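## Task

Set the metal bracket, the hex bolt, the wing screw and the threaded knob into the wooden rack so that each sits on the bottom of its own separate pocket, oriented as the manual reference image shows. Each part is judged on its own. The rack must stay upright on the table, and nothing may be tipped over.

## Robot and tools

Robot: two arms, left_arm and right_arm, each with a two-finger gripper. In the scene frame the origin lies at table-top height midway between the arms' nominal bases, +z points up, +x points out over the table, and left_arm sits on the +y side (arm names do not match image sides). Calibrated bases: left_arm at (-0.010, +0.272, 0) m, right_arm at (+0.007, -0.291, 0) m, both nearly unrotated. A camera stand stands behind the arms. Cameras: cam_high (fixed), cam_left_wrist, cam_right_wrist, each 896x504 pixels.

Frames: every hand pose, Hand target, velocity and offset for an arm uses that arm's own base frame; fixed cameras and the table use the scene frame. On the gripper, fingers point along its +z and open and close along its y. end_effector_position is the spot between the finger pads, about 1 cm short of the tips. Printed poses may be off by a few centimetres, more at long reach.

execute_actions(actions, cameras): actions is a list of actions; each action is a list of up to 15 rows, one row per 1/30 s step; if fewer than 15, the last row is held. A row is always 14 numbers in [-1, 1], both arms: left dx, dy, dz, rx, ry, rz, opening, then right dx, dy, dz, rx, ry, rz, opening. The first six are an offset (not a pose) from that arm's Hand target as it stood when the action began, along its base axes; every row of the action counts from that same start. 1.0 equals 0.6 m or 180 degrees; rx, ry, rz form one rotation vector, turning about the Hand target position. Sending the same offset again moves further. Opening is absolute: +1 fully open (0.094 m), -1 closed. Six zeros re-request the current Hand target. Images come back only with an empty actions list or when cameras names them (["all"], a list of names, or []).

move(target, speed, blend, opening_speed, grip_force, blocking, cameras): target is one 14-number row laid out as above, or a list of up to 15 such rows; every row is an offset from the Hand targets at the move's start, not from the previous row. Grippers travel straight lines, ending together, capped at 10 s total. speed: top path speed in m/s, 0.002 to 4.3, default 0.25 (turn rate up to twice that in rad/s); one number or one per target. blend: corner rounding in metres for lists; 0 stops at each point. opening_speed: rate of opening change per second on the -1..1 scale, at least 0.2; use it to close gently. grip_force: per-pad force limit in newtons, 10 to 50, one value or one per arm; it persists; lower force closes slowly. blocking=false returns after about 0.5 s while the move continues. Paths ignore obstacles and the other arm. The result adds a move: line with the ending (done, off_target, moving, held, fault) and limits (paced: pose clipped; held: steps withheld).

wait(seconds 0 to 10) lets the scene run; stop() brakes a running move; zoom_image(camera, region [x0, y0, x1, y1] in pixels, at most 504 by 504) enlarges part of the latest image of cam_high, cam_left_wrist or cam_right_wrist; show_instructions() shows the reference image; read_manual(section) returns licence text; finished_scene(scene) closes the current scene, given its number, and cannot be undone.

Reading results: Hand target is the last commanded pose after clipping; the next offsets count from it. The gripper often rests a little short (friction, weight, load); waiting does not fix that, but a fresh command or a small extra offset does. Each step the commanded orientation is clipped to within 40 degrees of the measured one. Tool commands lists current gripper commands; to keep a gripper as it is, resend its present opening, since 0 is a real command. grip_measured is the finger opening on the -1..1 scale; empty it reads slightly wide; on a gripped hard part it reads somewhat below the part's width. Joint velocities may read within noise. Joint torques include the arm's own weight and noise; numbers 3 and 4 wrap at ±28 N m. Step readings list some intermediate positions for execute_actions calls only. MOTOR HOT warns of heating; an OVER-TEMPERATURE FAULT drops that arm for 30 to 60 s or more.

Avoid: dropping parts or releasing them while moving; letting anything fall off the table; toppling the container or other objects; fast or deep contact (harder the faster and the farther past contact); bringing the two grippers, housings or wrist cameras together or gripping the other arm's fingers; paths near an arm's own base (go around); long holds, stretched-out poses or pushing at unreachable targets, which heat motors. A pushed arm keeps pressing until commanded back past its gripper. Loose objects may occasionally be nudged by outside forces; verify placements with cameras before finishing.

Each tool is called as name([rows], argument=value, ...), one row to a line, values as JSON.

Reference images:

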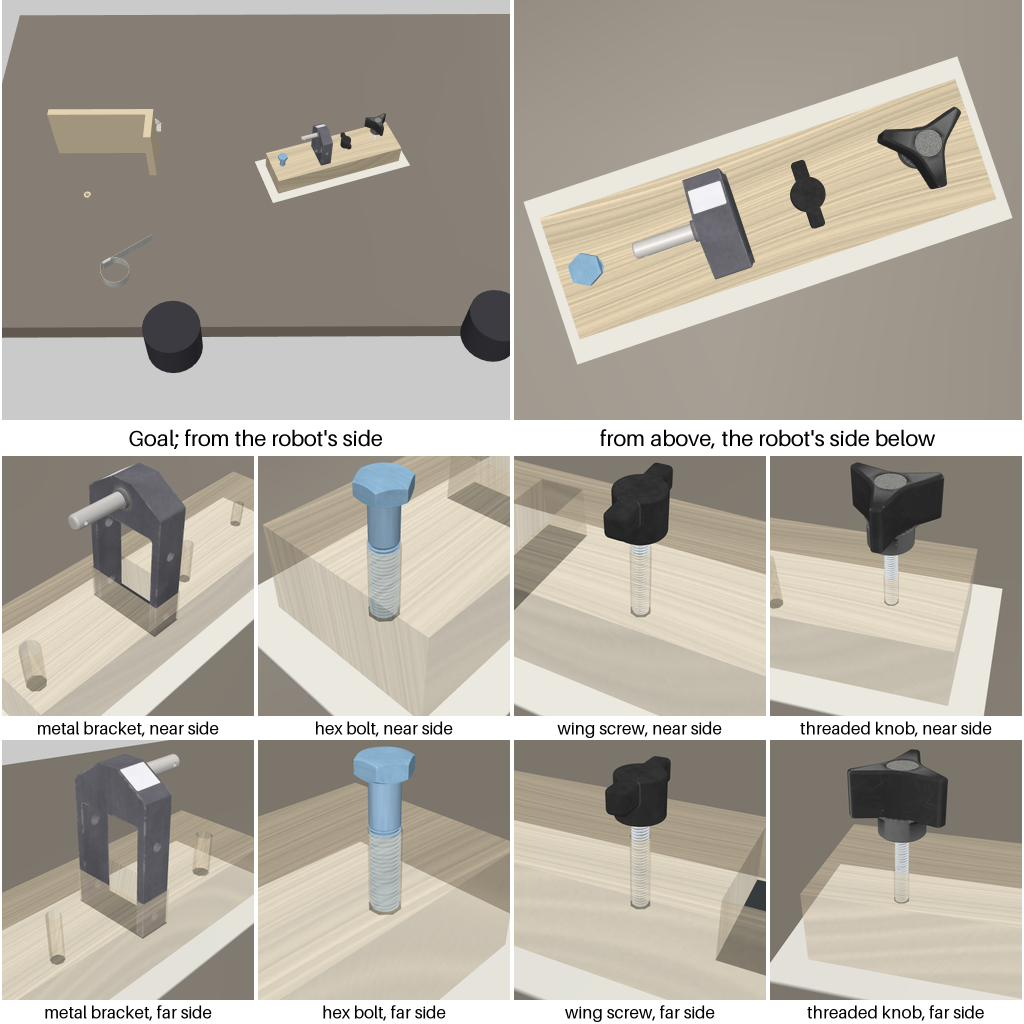

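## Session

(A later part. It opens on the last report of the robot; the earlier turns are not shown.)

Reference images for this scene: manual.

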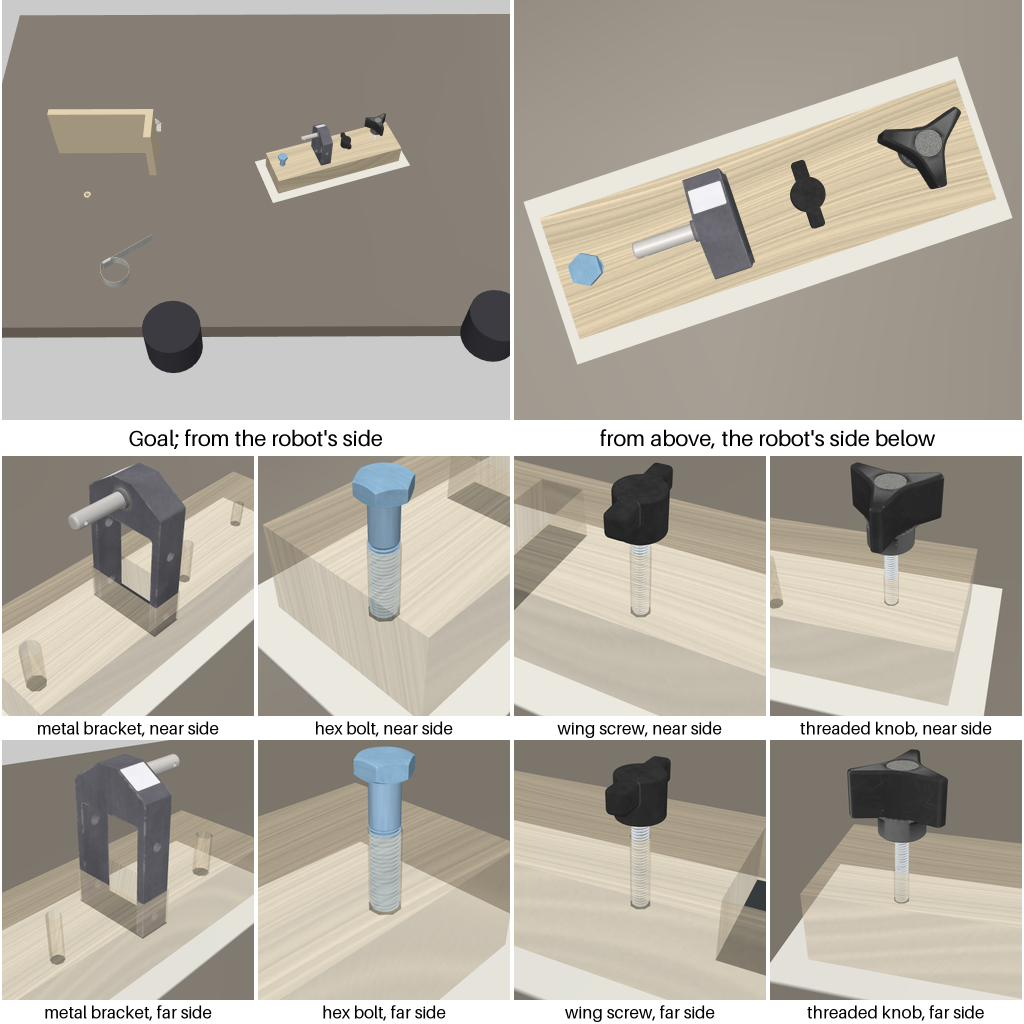

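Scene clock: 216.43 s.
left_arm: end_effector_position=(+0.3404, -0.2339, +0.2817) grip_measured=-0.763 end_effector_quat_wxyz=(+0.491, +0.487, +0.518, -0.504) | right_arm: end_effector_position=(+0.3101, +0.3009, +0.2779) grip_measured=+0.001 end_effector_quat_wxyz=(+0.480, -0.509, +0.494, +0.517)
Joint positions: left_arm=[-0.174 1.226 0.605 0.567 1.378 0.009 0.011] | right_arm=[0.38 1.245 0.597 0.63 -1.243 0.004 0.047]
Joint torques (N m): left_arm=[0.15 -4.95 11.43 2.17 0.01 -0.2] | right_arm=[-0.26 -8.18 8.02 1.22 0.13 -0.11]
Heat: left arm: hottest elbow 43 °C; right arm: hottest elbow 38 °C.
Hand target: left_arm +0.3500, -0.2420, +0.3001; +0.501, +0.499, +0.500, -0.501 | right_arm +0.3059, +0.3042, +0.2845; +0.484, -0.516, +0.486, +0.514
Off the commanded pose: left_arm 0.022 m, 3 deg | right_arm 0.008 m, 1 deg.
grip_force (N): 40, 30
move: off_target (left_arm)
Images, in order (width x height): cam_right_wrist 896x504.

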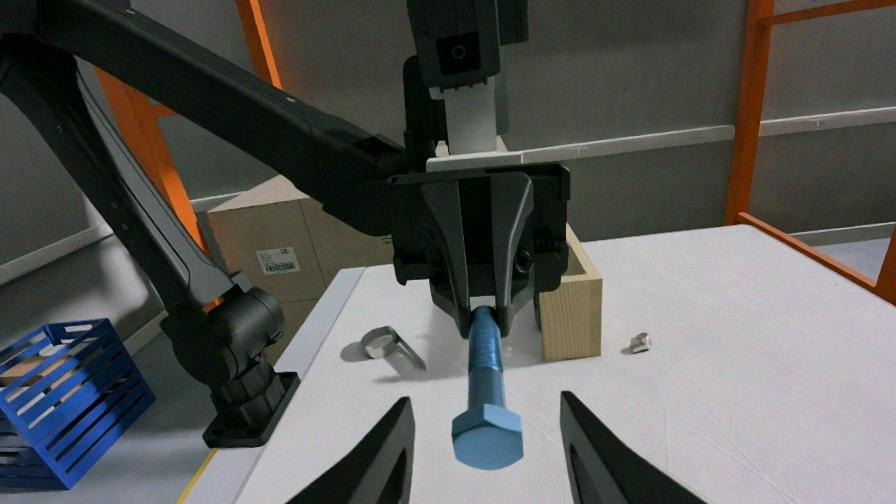

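move(target=[0,0,0,0,0,0,-1, -0.001,-0.002,0.019,0,0,0,0], speed=0.1, cameras=["cam_right_wrist"])

zoom_image(camera="cam_right_wrist", region=[370, 264, 610, 504])

Scene clock: 217.73 s.
left_arm: end_effector_position=(+0.3404, -0.2339, +0.2817) grip_measured=-0.763 end_effector_quat_wxyz=(+0.491, +0.487, +0.518, -0.504) | right_arm: end_effector_position=(+0.3060, +0.2992, +0.2828) grip_measured=+0.001 end_effector_quat_wxyz=(+0.475, -0.507, +0.498, +0.518)
Joint positions: left_arm=[-0.174 1.226 0.605 0.567 1.378 0.009 0.011] | right_arm=[0.38 1.217 0.597 0.585 -1.243 0.002 0.047]
Joint torques (N m): left_arm=[-0.5 -4.89 11.45 2.06 0.03 -0.17] | right_arm=[-0.38 -7.94 9.37 1.1 0.03 -0.05]
Heat: left arm: hottest elbow 43 °C; right arm: hottest elbow 38 °C.
Hand target: left_arm +0.3500, -0.2420, +0.3001; +0.501, +0.499, +0.500, -0.501 | right_arm +0.3053, +0.3030, +0.2960; +0.484, -0.516, +0.485, +0.514
Off the commanded pose: left_arm 0.022 m, 3 deg | right_arm 0.014 m, 2 deg.
grip_force (N): 40, 30
move: off_target (left_arm, right_arm)
Images, in order (width x height): cam_right_wrist 896x504.

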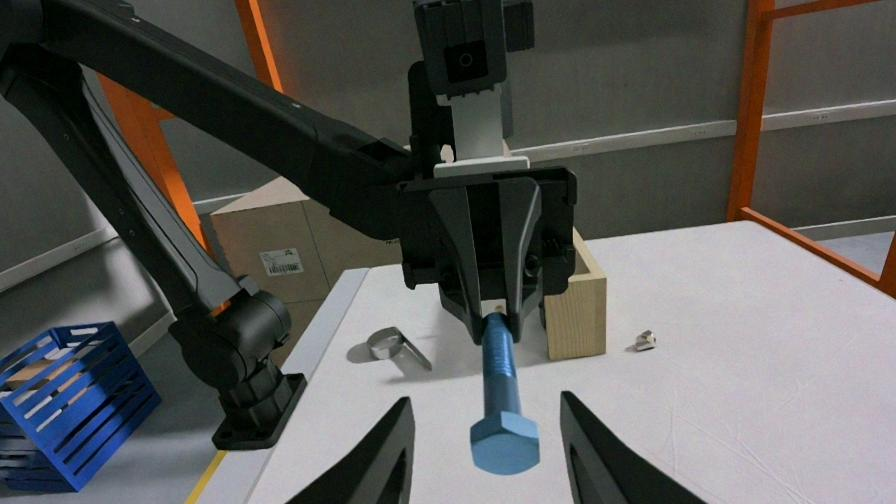

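Scaled by 2.100 from the camera's 896x504 image, which has a finer 1280x720 frame.

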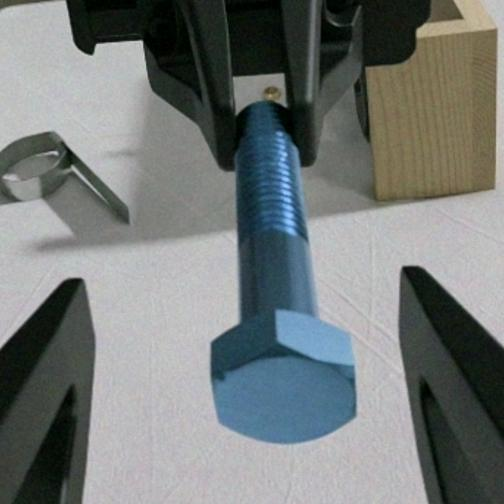

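move(target=[0,0,0,0,0,0,-1, 0.010,0.0,0.008,0,0,0,0], speed=0.1, cameras=["cam_right_wrist"])

zoom_image(camera="cam_right_wrist", region=[370, 264, 610, 504])

Scene clock: 219.50 s.
left_arm: end_effector_position=(+0.3404, -0.2339, +0.2817) grip_measured=-0.763 end_effector_quat_wxyz=(+0.491, +0.487, +0.518, -0.504) | right_arm: end_effector_position=(+0.3058, +0.2992, +0.2810) grip_measured=+0.001 end_effector_quat_wxyz=(+0.471, -0.505, +0.502, +0.520)
Joint positions: left_arm=[-0.174 1.226 0.605 0.567 1.378 0.009 0.011] | right_arm=[0.38 1.217 0.597 0.572 -1.244 0.002 0.047]
Joint torques (N m): left_arm=[-0.09 -5.13 11.4 2.1 0.03 -0.18] | right_arm=[-0.79 -7.47 10.95 1.37 -0.2 -0.08]
Heat: left arm: hottest elbow 43 °C; right arm: hottest elbow 38 °C.
Hand target: left_arm +0.3500, -0.2420, +0.3001; +0.501, +0.499, +0.500, -0.501 | right_arm +0.3113, +0.3030, +0.3007; +0.484, -0.516, +0.486, +0.514
Off the commanded pose: left_arm 0.022 m, 3 deg | right_arm 0.021 m, 3 deg.
grip_force (N): 40, 30
move: off_target (left_arm, right_arm)
Images, in order (width x height): cam_right_wrist 896x504.

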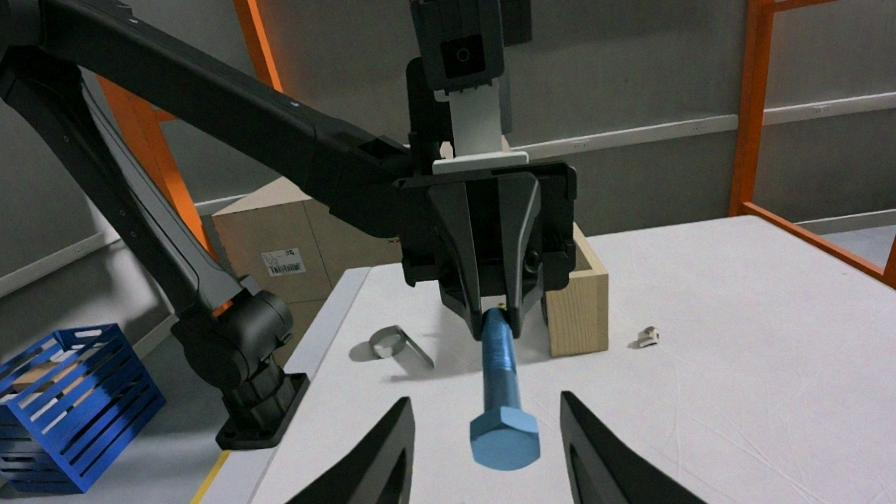

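Scaled by 2.100 from the camera's 896x504 image, which has a finer 1280x720 frame.

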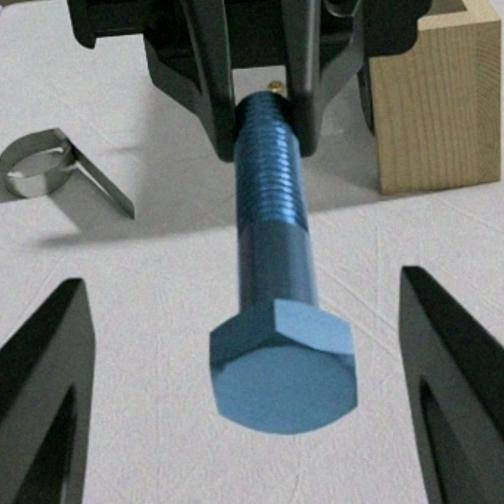

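move(target=[0,0,0,0,0,0,-1, 0.013,0.003,0.015,0,0,0,0], speed=0.1, cameras=["cam_right_wrist"])

zoom_image(camera="cam_right_wrist", region=[370, 264, 610, 504])

Scene clock: 220.83 s.
left_arm: end_effector_position=(+0.3404, -0.2339, +0.2817) grip_measured=-0.763 end_effector_quat_wxyz=(+0.491, +0.487, +0.518, -0.504) | right_arm: end_effector_position=(+0.3080, +0.3003, +0.2841) grip_measured=+0.001 end_effector_quat_wxyz=(+0.466, -0.505, +0.505, +0.523)
Joint positions: left_arm=[-0.174 1.226 0.605 0.567 1.378 0.009 0.011] | right_arm=[0.38 1.217 0.611 0.546 -1.248 0.002 0.047]
Joint torques (N m): left_arm=[-0.03 -5.25 11.41 2.17 0.04 -0.19] | right_arm=[-1.08 -7.06 12.37 1.01 -0.21 -0.08]
Heat: left arm: hottest elbow 44 °C; right arm: hottest elbow 38 °C.
Hand target: left_arm +0.3500, -0.2420, +0.3001; +0.501, +0.499, +0.500, -0.501 | right_arm +0.3191, +0.3049, +0.3099; +0.484, -0.516, +0.485, +0.514
Off the commanded pose: left_arm 0.022 m, 3 deg | right_arm 0.028 m, 3 deg.
grip_force (N): 40, 30
move: off_target (left_arm, right_arm)
Images, in order (width x height): cam_right_wrist 896x504.

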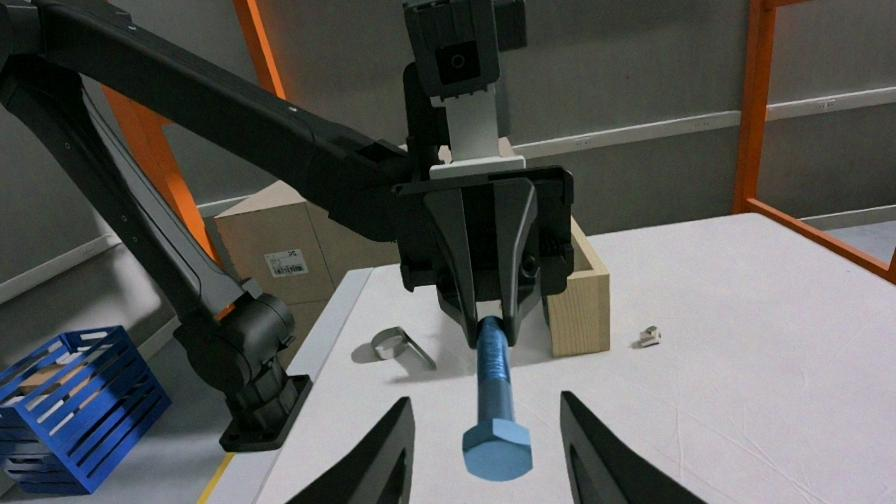

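Scaled by 2.100 from the camera's 896x504 image, which has a finer 1280x720 frame.

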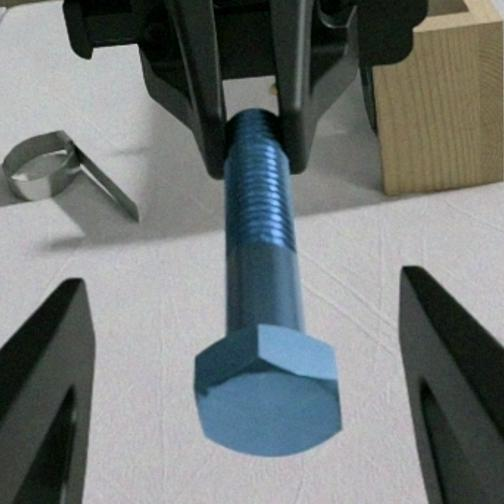

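move(target=[0,0,0,0,0,0,-1, 0.007,-0.004,0.007,0,0,0,0], speed=0.1, cameras=["cam_right_wrist"])

zoom_image(camera="cam_right_wrist", region=[370, 264, 610, 504])

Scene clock: 222.03 s.
left_arm: end_effector_position=(+0.3404, -0.2339, +0.2817) grip_measured=-0.763 end_effector_quat_wxyz=(+0.491, +0.487, +0.518, -0.504) | right_arm: end_effector_position=(+0.3091, +0.3010, +0.2884) grip_measured=+0.001 end_effector_quat_wxyz=(-0.464, +0.507, -0.502, -0.525)
Joint positions: left_arm=[-0.174 1.226 0.605 0.567 1.378 0.009 0.011] | right_arm=[0.379 1.217 0.625 0.532 -1.258 0.001 0.047]
Joint torques (N m): left_arm=[-0.03 -5.01 11.44 2.06 0.04 -0.16] | right_arm=[-1.73 -7 12.49 1.06 -0.21 -0.1]
Heat: left arm: hottest elbow 44 °C; right arm: hottest elbow 38 °C.
Hand target: left_arm +0.3500, -0.2420, +0.3001; +0.501, +0.499, +0.500, -0.501 | right_arm +0.3233, +0.3024, +0.3141; -0.484, +0.516, -0.485, -0.514
Off the commanded pose: left_arm 0.022 m, 3 deg | right_arm 0.029 m, 3 deg.
grip_force (N): 40, 30
move: off_target (left_arm, right_arm)
Images, in order (width x height): cam_right_wrist 896x504.

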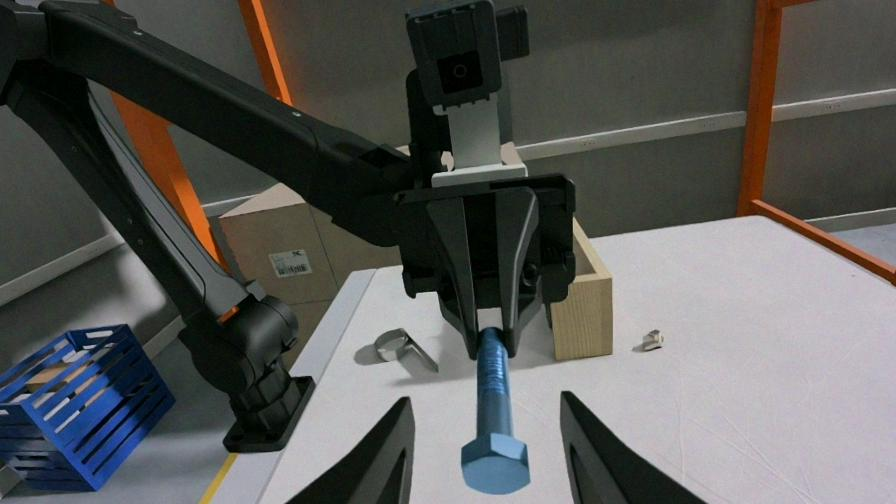

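Scaled by 2.100 from the camera's 896x504 image, which has a finer 1280x720 frame.

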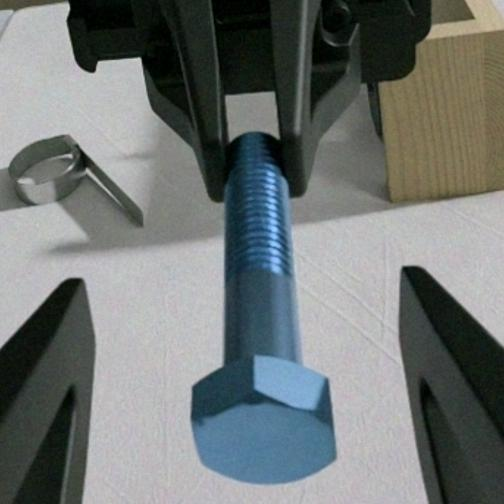

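move(target=[0,0,0,0,0,0,-1, 0.005,-0.006,-0.002,0,0,-0.005,0], speed=0.1, cameras=["cam_right_wrist"])

zoom_image(camera="cam_right_wrist", region=[370, 264, 610, 504])

Scene clock: 223.30 s.
left_arm: end_effector_position=(+0.3404, -0.2339, +0.2817) grip_measured=-0.763 end_effector_quat_wxyz=(+0.491, +0.487, +0.518, -0.504) | right_arm: end_effector_position=(+0.3118, +0.2983, +0.2884) grip_measured=+0.001 end_effector_quat_wxyz=(-0.466, +0.505, -0.504, -0.523)
Joint positions: left_arm=[-0.174 1.226 0.605 0.567 1.378 0.009 0.011] | right_arm=[0.371 1.217 0.625 0.532 -1.258 0 0.047]
Joint torques (N m): left_arm=[-0.26 -4.66 11.48 2.1 0.05 -0.21] | right_arm=[-1.85 -7.12 12.15 1.29 0.01 -0.08]
Heat: left arm: hottest elbow 44 °C; right arm: hottest elbow 38 °C.
Hand target: left_arm +0.3500, -0.2420, +0.3001; +0.501, +0.499, +0.500, -0.501 | right_arm +0.3264, +0.2988, +0.3129; -0.488, +0.512, -0.489, -0.510
Off the commanded pose: left_arm 0.022 m, 3 deg | right_arm 0.029 m, 3 deg.
grip_force (N): 40, 30
move: off_target (left_arm, right_arm)
Images, in order (width x height): cam_right_wrist 896x504.

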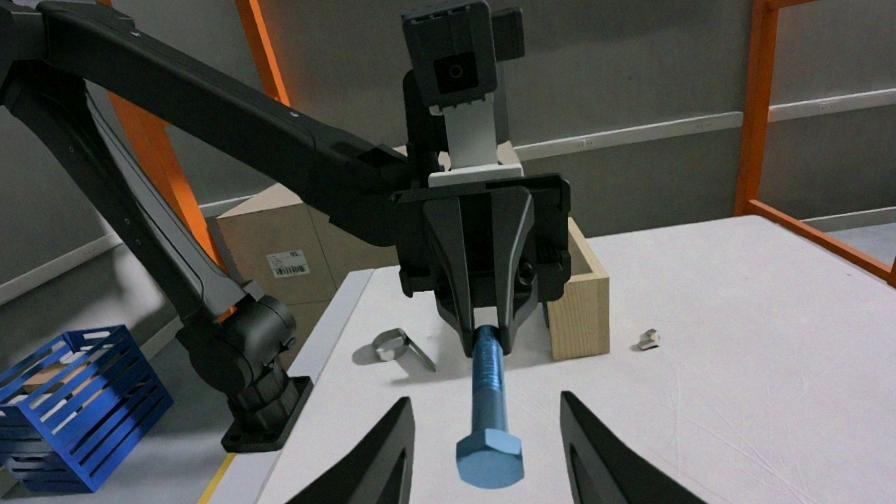

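Scaled by 2.100 from the camera's 896x504 image, which has a finer 1280x720 frame.

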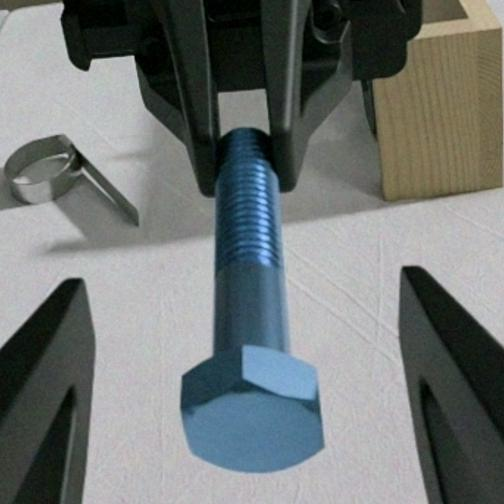

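move(target=[0,0,0,0,0,0,-1, 0.001,-0.001,0,0,0,0,-1], speed=0.1, opening_speed=0.6, cameras=["cam_right_wrist"])

zoom_image(camera="cam_right_wrist", region=[370, 264, 610, 504])

Scene clock: 225.50 s.
left_arm: end_effector_position=(+0.3404, -0.2339, +0.2817) grip_measured=-0.763 end_effector_quat_wxyz=(+0.490, +0.486, +0.518, -0.505) | right_arm: end_effector_position=(+0.3124, +0.2976, +0.2884) grip_measured=-0.610 end_effector_quat_wxyz=(+0.467, -0.505, +0.504, +0.522)
Joint positions: left_arm=[-0.174 1.226 0.605 0.567 1.379 0.006 0.011] | right_arm=[0.368 1.217 0.625 0.532 -1.258 -0.002 0.018]
Joint torques (N m): left_arm=[-0.09 -4.84 11.38 2.13 0.01 -0.16] | right_arm=[-1.85 -7.06 12.22 1.26 -0.08 -0.07]
Heat: left arm: hottest elbow 44 °C; right arm: hottest elbow 38 °C.
Hand target: left_arm +0.3500, -0.2420, +0.3001; +0.501, +0.499, +0.500, -0.501 | right_arm +0.3270, +0.2982, +0.3129; +0.488, -0.512, +0.489, +0.510
Off the commanded pose: left_arm 0.022 m, 3 deg | right_arm 0.029 m, 3 deg.
grip_force (N): 40, 30
move: off_target (left_arm, right_arm)
Images, in order (width x height): cam_right_wrist 896x504.

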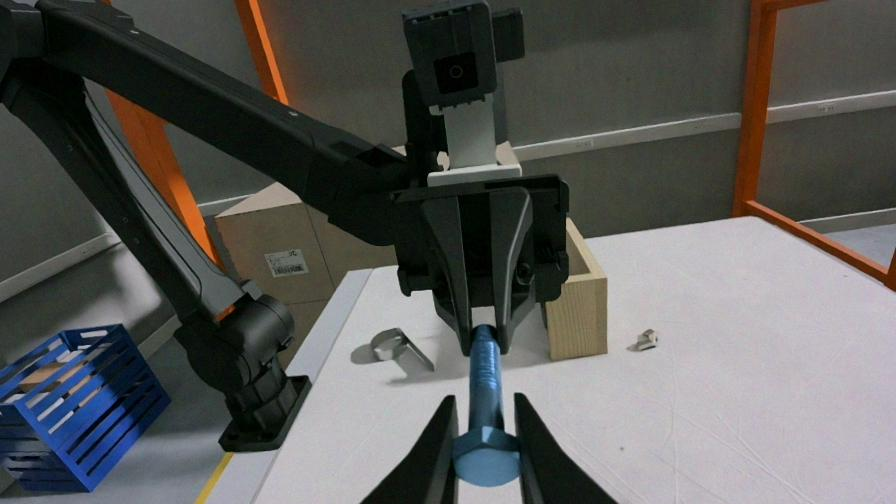

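Scaled by 2.100 from the camera's 896x504 image, which has a finer 1280x720 frame.

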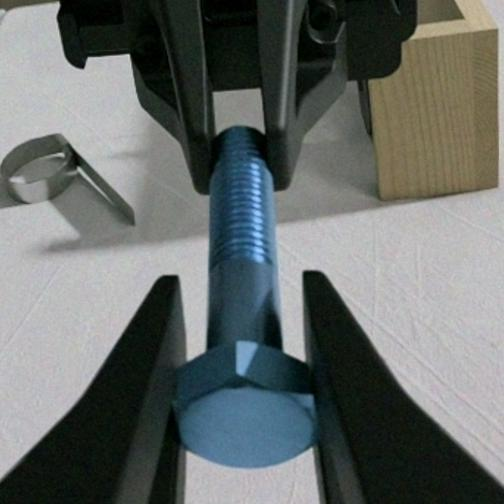

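move([
  [0,0,0,0,0,0,-0.5, 0,0,0,0,0,0,-1],
  [0,0.15,0,0,0,0,-0.5, 0,0,0,0,0,0,-1],
  [-0.0083,0.67,-0.1333,0.164,0.6121,0.6146,-0.5, 0.0608,0.1638,-0.2465,-0.4531,0.2876,-0.3088,-1],
], speed=[0.2,0.2,0.35], opening_speed=2, blend=[0,0.03,0], cameras=["all"])

zoom_image(camera="cam_right_wrist", region=[350, 200, 620, 470])

Scene clock: 232.87 s.
left_arm: end_effector_position=(+0.3339, +0.1487, +0.2047) grip_measured=-0.502 end_effector_quat_wxyz=(-0.010, -0.488, +0.873, +0.002) | right_arm: end_effector_position=(+0.3549, +0.3796, +0.1468) grip_measured=-0.610 end_effector_quat_wxyz=(-0.031, -0.185, +0.982, -0.024)
Joint positions: left_arm=[0.419 1.32 1.158 -1.43 -0.002 -0.6 0.023] | right_arm=[0.82 1.784 1.54 -1.405 0.002 0.447 0.018]
Joint torques (N m): left_arm=[2.2 -7.12 12.3 -0.36 -0.24 -0.15] | right_arm=[-0.26 -14.92 12.7 -0.03 0.24 0.14]
Heat: left arm: hottest elbow 45 °C; right arm: hottest elbow 39 °C.
Hand target: left_arm +0.3450, +0.1600, +0.2200; +0.002, -0.500, +0.866, +0.002 | right_arm +0.3634, +0.3965, +0.1649; -0.012, -0.186, +0.982, -0.013
Off the commanded pose: left_arm 0.022 m, 2 deg | right_arm 0.026 m, 2 deg.
grip_force (N): 40, 30
move: off_target (left_arm, right_arm)

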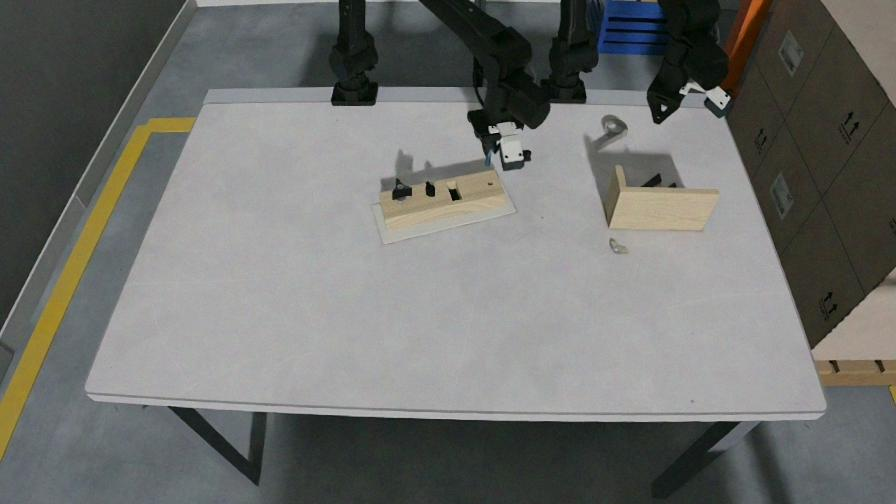

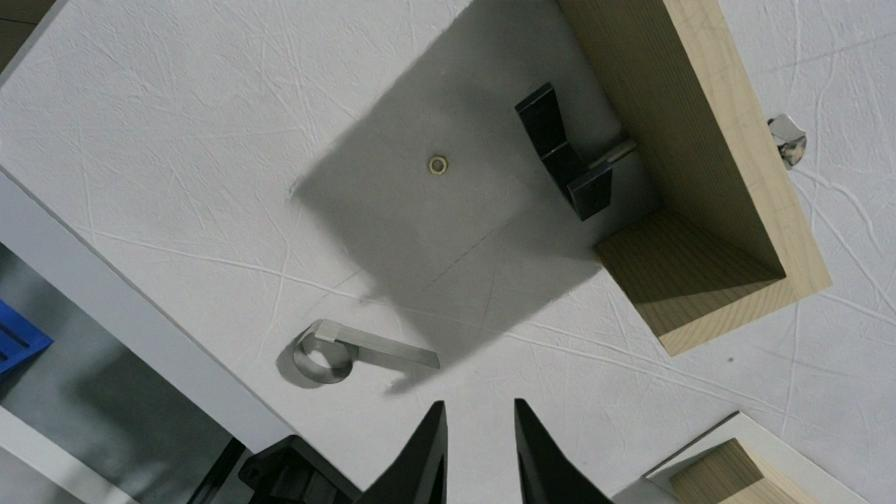

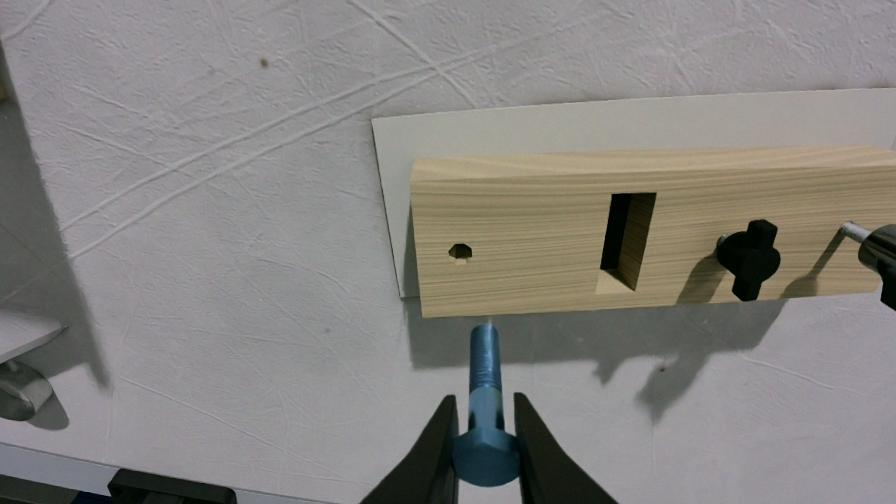

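Scaled by 1.867 from the camera's 896x504 image, which has a finer 1280x720 frame.

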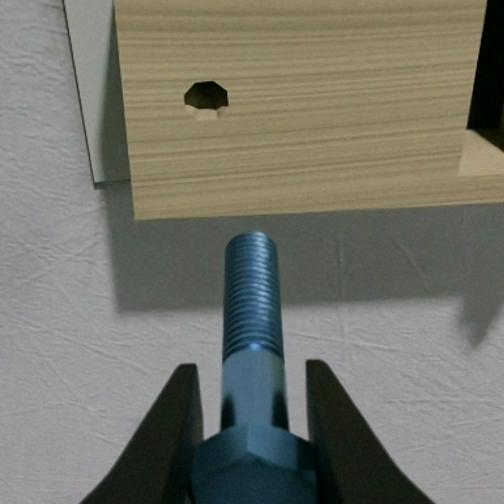

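move(target=[0.0917,0,0.0333,0,0,0.1667,-0.5,-0.0005,-0.003,-0.108,0,0,0,-1], speed=0.15, cameras=["cam_left_wrist","cam_right_wrist"])

zoom_image(camera="cam_right_wrist", region=[380, 250, 540, 410])

zoom_image(camera="cam_left_wrist", region=[400, 80, 700, 330])

Scene clock: 245.87 s.
left_arm: end_effector_position=(+0.3843, +0.1601, +0.2270) grip_measured=-0.502 end_effector_quat_wxyz=(+0.009, +0.708, -0.706, -0.005) | right_arm: end_effector_position=(+0.3646, +0.3899, +0.1039) grip_measured=-0.610 end_effector_quat_wxyz=(-0.016, -0.185, +0.982, -0.013)
Joint positions: left_arm=[0.395 1.444 1.339 -1.486 -0.003 -1.179 0.023] | right_arm=[0.82 1.828 1.487 -1.27 0.002 0.448 0.018]
Joint torques (N m): left_arm=[-0.44 -8.76 12.42 -0.43 -0.26 -0.15] | right_arm=[-0.32 -15.21 7.77 0.85 0.23 0.15]
Heat: left arm: hottest elbow 44 °C; right arm: hottest elbow 39 °C.
Hand target: left_arm +0.4000, +0.1600, +0.2401; -0.002, +0.708, -0.707, -0.003 | right_arm +0.3631, +0.3947, +0.1002; -0.012, -0.186, +0.982, -0.013
Off the commanded pose: left_arm 0.020 m, 1 deg | right_arm 0.006 m, 0 deg.
grip_force (N): 40, 30
move: off_target (left_arm)
Images, in order (width x height): cam_left_wrist 896x504, cam_right_wrist 896x504.

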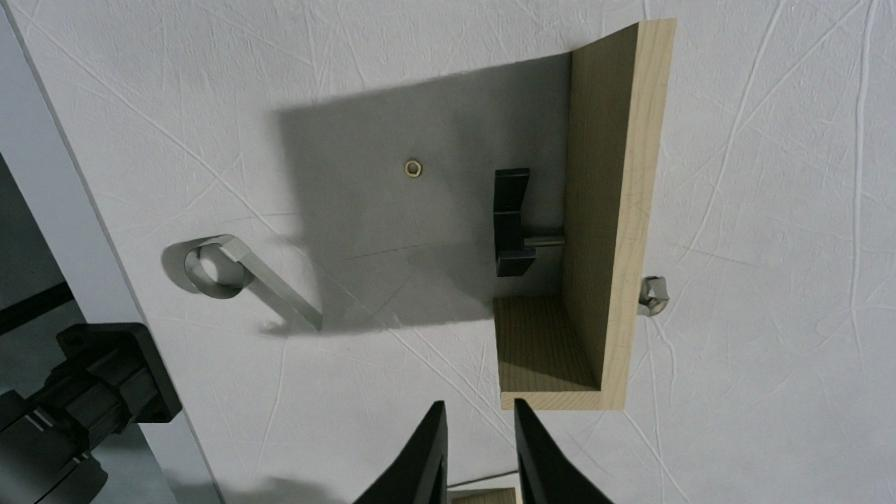

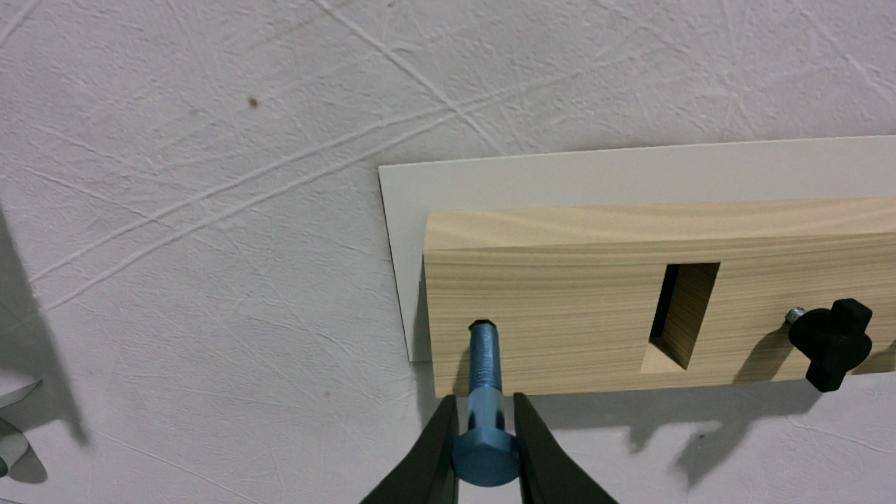

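Scaled by 3.150 from the camera's 896x504 image, which has a finer 1280x720 frame.

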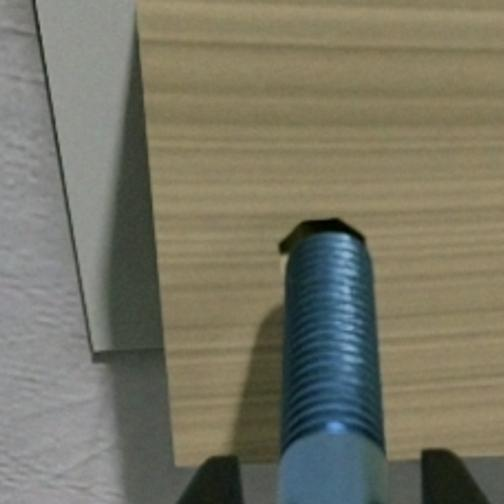

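Scaled by 1.680 from the camera's 896x504 image, which has a finer 1280x720 frame.

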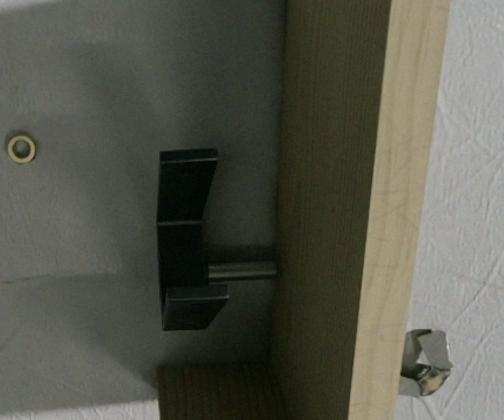

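move([
  [0,0,-0.04,0,0,0,-0.5, -0.01,-0.0018,0.08,0,0,0,-1],
  [0.0033,0,-0.0835,0,0,0,-0.5, -0.01,-0.0018,-0.0112,0,0,0,-1],
], speed=[0.2,0.15], cameras=["cam_left_wrist","cam_right_wrist"])

zoom_image(camera="cam_right_wrist", region=[400, 270, 560, 430])

zoom_image(camera="cam_left_wrist", region=[430, 130, 610, 310])

Scene clock: 252.93 s.
left_arm: end_effector_position=(+0.3977, +0.1651, +0.1992) grip_measured=-0.502 end_effector_quat_wxyz=(-0.005, +0.708, -0.706, +0.000) | right_arm: end_effector_position=(+0.3591, +0.3872, +0.0945) grip_measured=-0.610 end_effector_quat_wxyz=(-0.018, -0.185, +0.982, -0.015)
Joint positions: left_arm=[0.393 1.472 1.296 -1.385 -0.004 -1.181 0.023] | right_arm=[0.825 1.826 1.458 -1.249 0.002 0.453 0.018]
Joint torques (N m): left_arm=[-0.38 -9.11 7.41 0.68 -0.28 -0.19] | right_arm=[-0.15 -15.09 7.87 0.85 0.22 0.18]
Heat: left arm: hottest elbow 45 °C; right arm: hottest elbow 39 °C.
Hand target: left_arm +0.4020, +0.1600, +0.1899; -0.002, +0.708, -0.707, -0.003 | right_arm +0.3571, +0.3936, +0.0934; -0.012, -0.186, +0.982, -0.013
Off the commanded pose: left_arm 0.011 m, 0 deg | right_arm 0.007 m, 1 deg.
grip_force (N): 40, 30
move: off_target (left_arm)
Images, in order (width x height): cam_left_wrist 896x504, cam_right_wrist 896x504.

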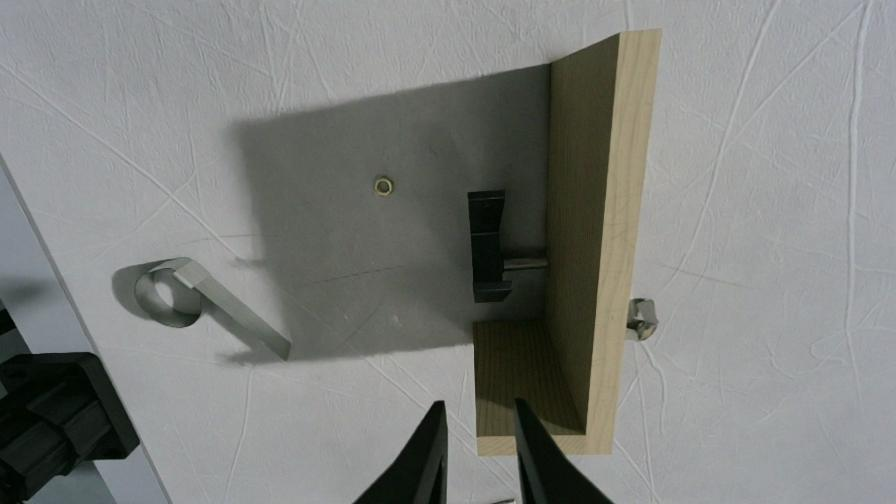

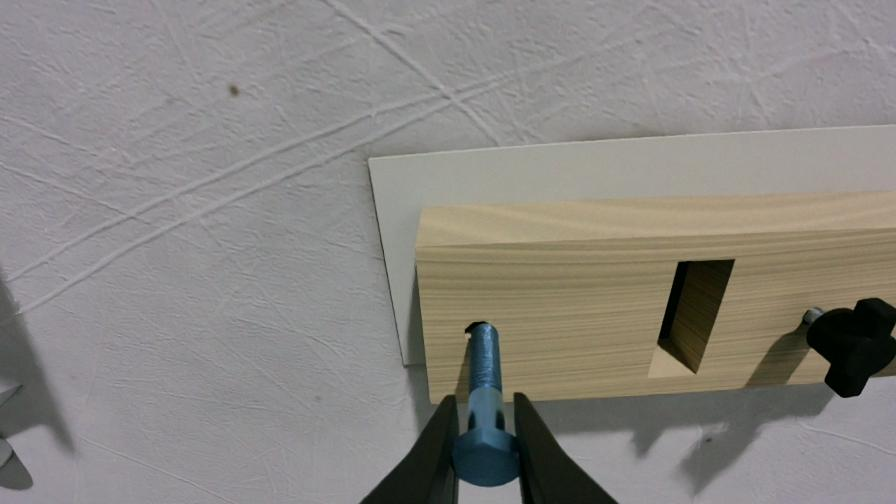

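Scaled by 3.150 from the camera's 896x504 image, which has a finer 1280x720 frame.

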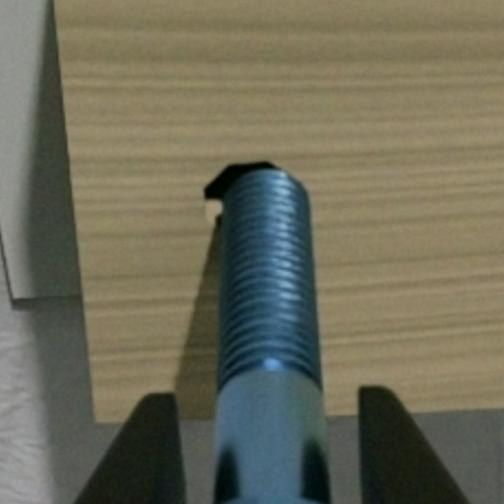

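Scaled by 2.800 from the camera's 896x504 image, which has a finer 1280x720 frame.

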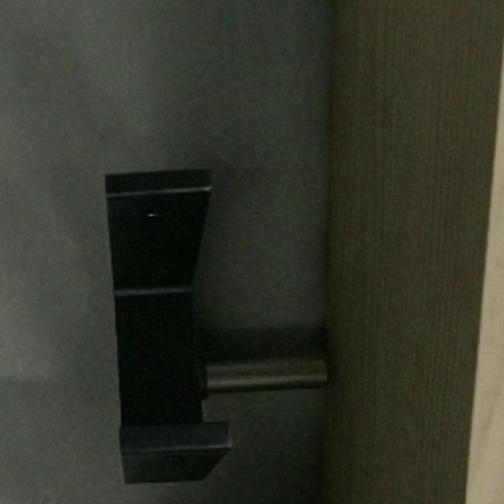

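move([
  [0.0033,-0.015,-0.05,0,0,0,-0.2, -0.0065,-0.0012,0.08,0.01364,-0.01343,0,-1],
  [0.0033,-0.015,-0.1082,0,0,0,-0.2, -0.0065,-0.0012,-0.0067,0.01364,-0.01343,0,-1],
], speed=[0.2,0.12], cameras=["cam_left_wrist","cam_right_wrist"])

zoom_image(camera="cam_right_wrist", region=[400, 270, 560, 430])

zoom_image(camera="cam_left_wrist", region=[400, 200, 580, 380])

Scene clock: 262.03 s.
left_arm: end_effector_position=(+0.4014, +0.1562, +0.1343) grip_measured=-0.202 end_effector_quat_wxyz=(-0.005, +0.708, -0.707, +0.000) | right_arm: end_effector_position=(+0.3554, +0.3869, +0.0918) grip_measured=-0.610 end_effector_quat_wxyz=(+0.008, -0.185, +0.983, +0.003)
Joint positions: left_arm=[0.371 1.517 1.169 -1.214 -0.004 -1.202 0.037] | right_arm=[0.83 1.785 1.391 -1.161 0.005 0.458 0.018]
Joint torques (N m): left_arm=[0.26 -9.88 7.06 0.69 -0.25 -0.17] | right_arm=[-0.15 -14.86 7.77 0.99 0.21 0.17]
Heat: left arm: hottest elbow 44 °C; right arm: hottest elbow 38 °C.
Hand target: left_arm +0.4041, +0.1511, +0.1251; -0.002, +0.708, -0.707, -0.002 | right_arm +0.3531, +0.3929, +0.0894; +0.012, -0.186, +0.983, +0.004
Off the commanded pose: left_arm 0.011 m, 1 deg | right_arm 0.007 m, 1 deg.
grip_force (N): 40, 30
move: off_target (left_arm)
Images, in order (width x height): cam_left_wrist 896x504, cam_right_wrist 896x504.

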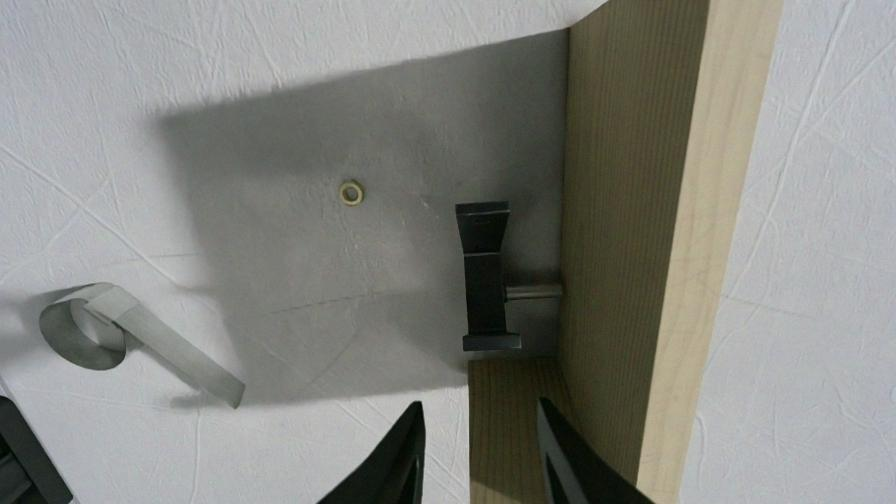

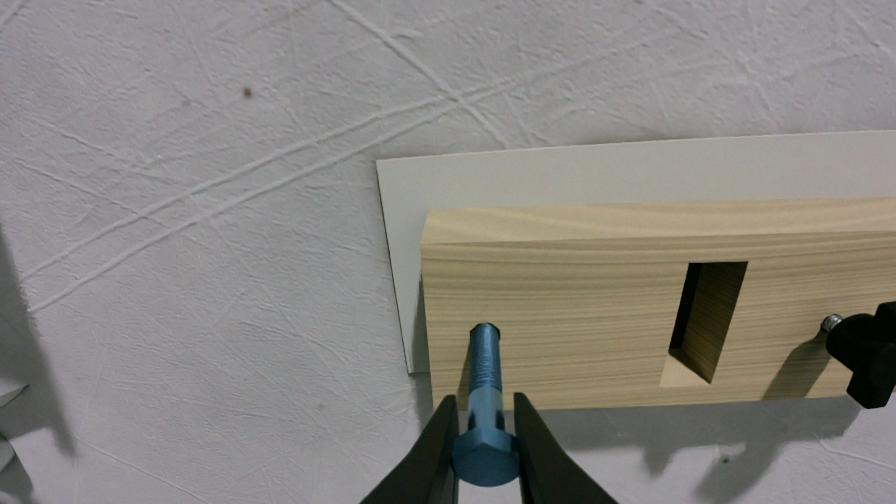

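Scaled by 3.150 from the camera's 896x504 image, which has a finer 1280x720 frame.

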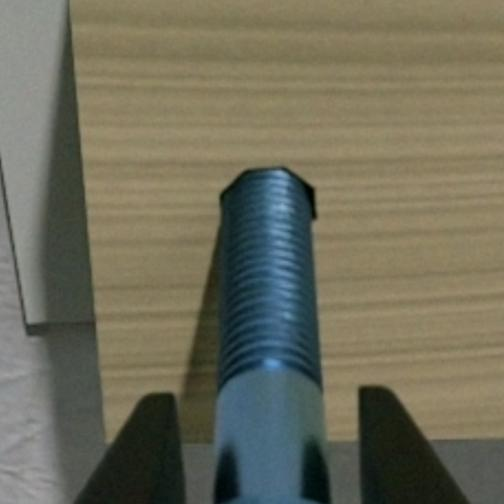

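Scaled by 2.800 from the camera's 896x504 image, which has a finer 1280x720 frame.

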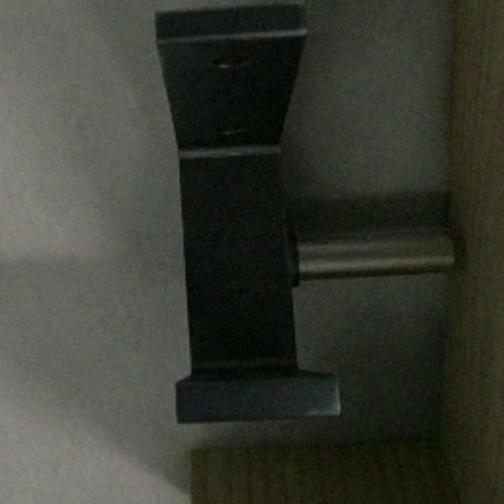

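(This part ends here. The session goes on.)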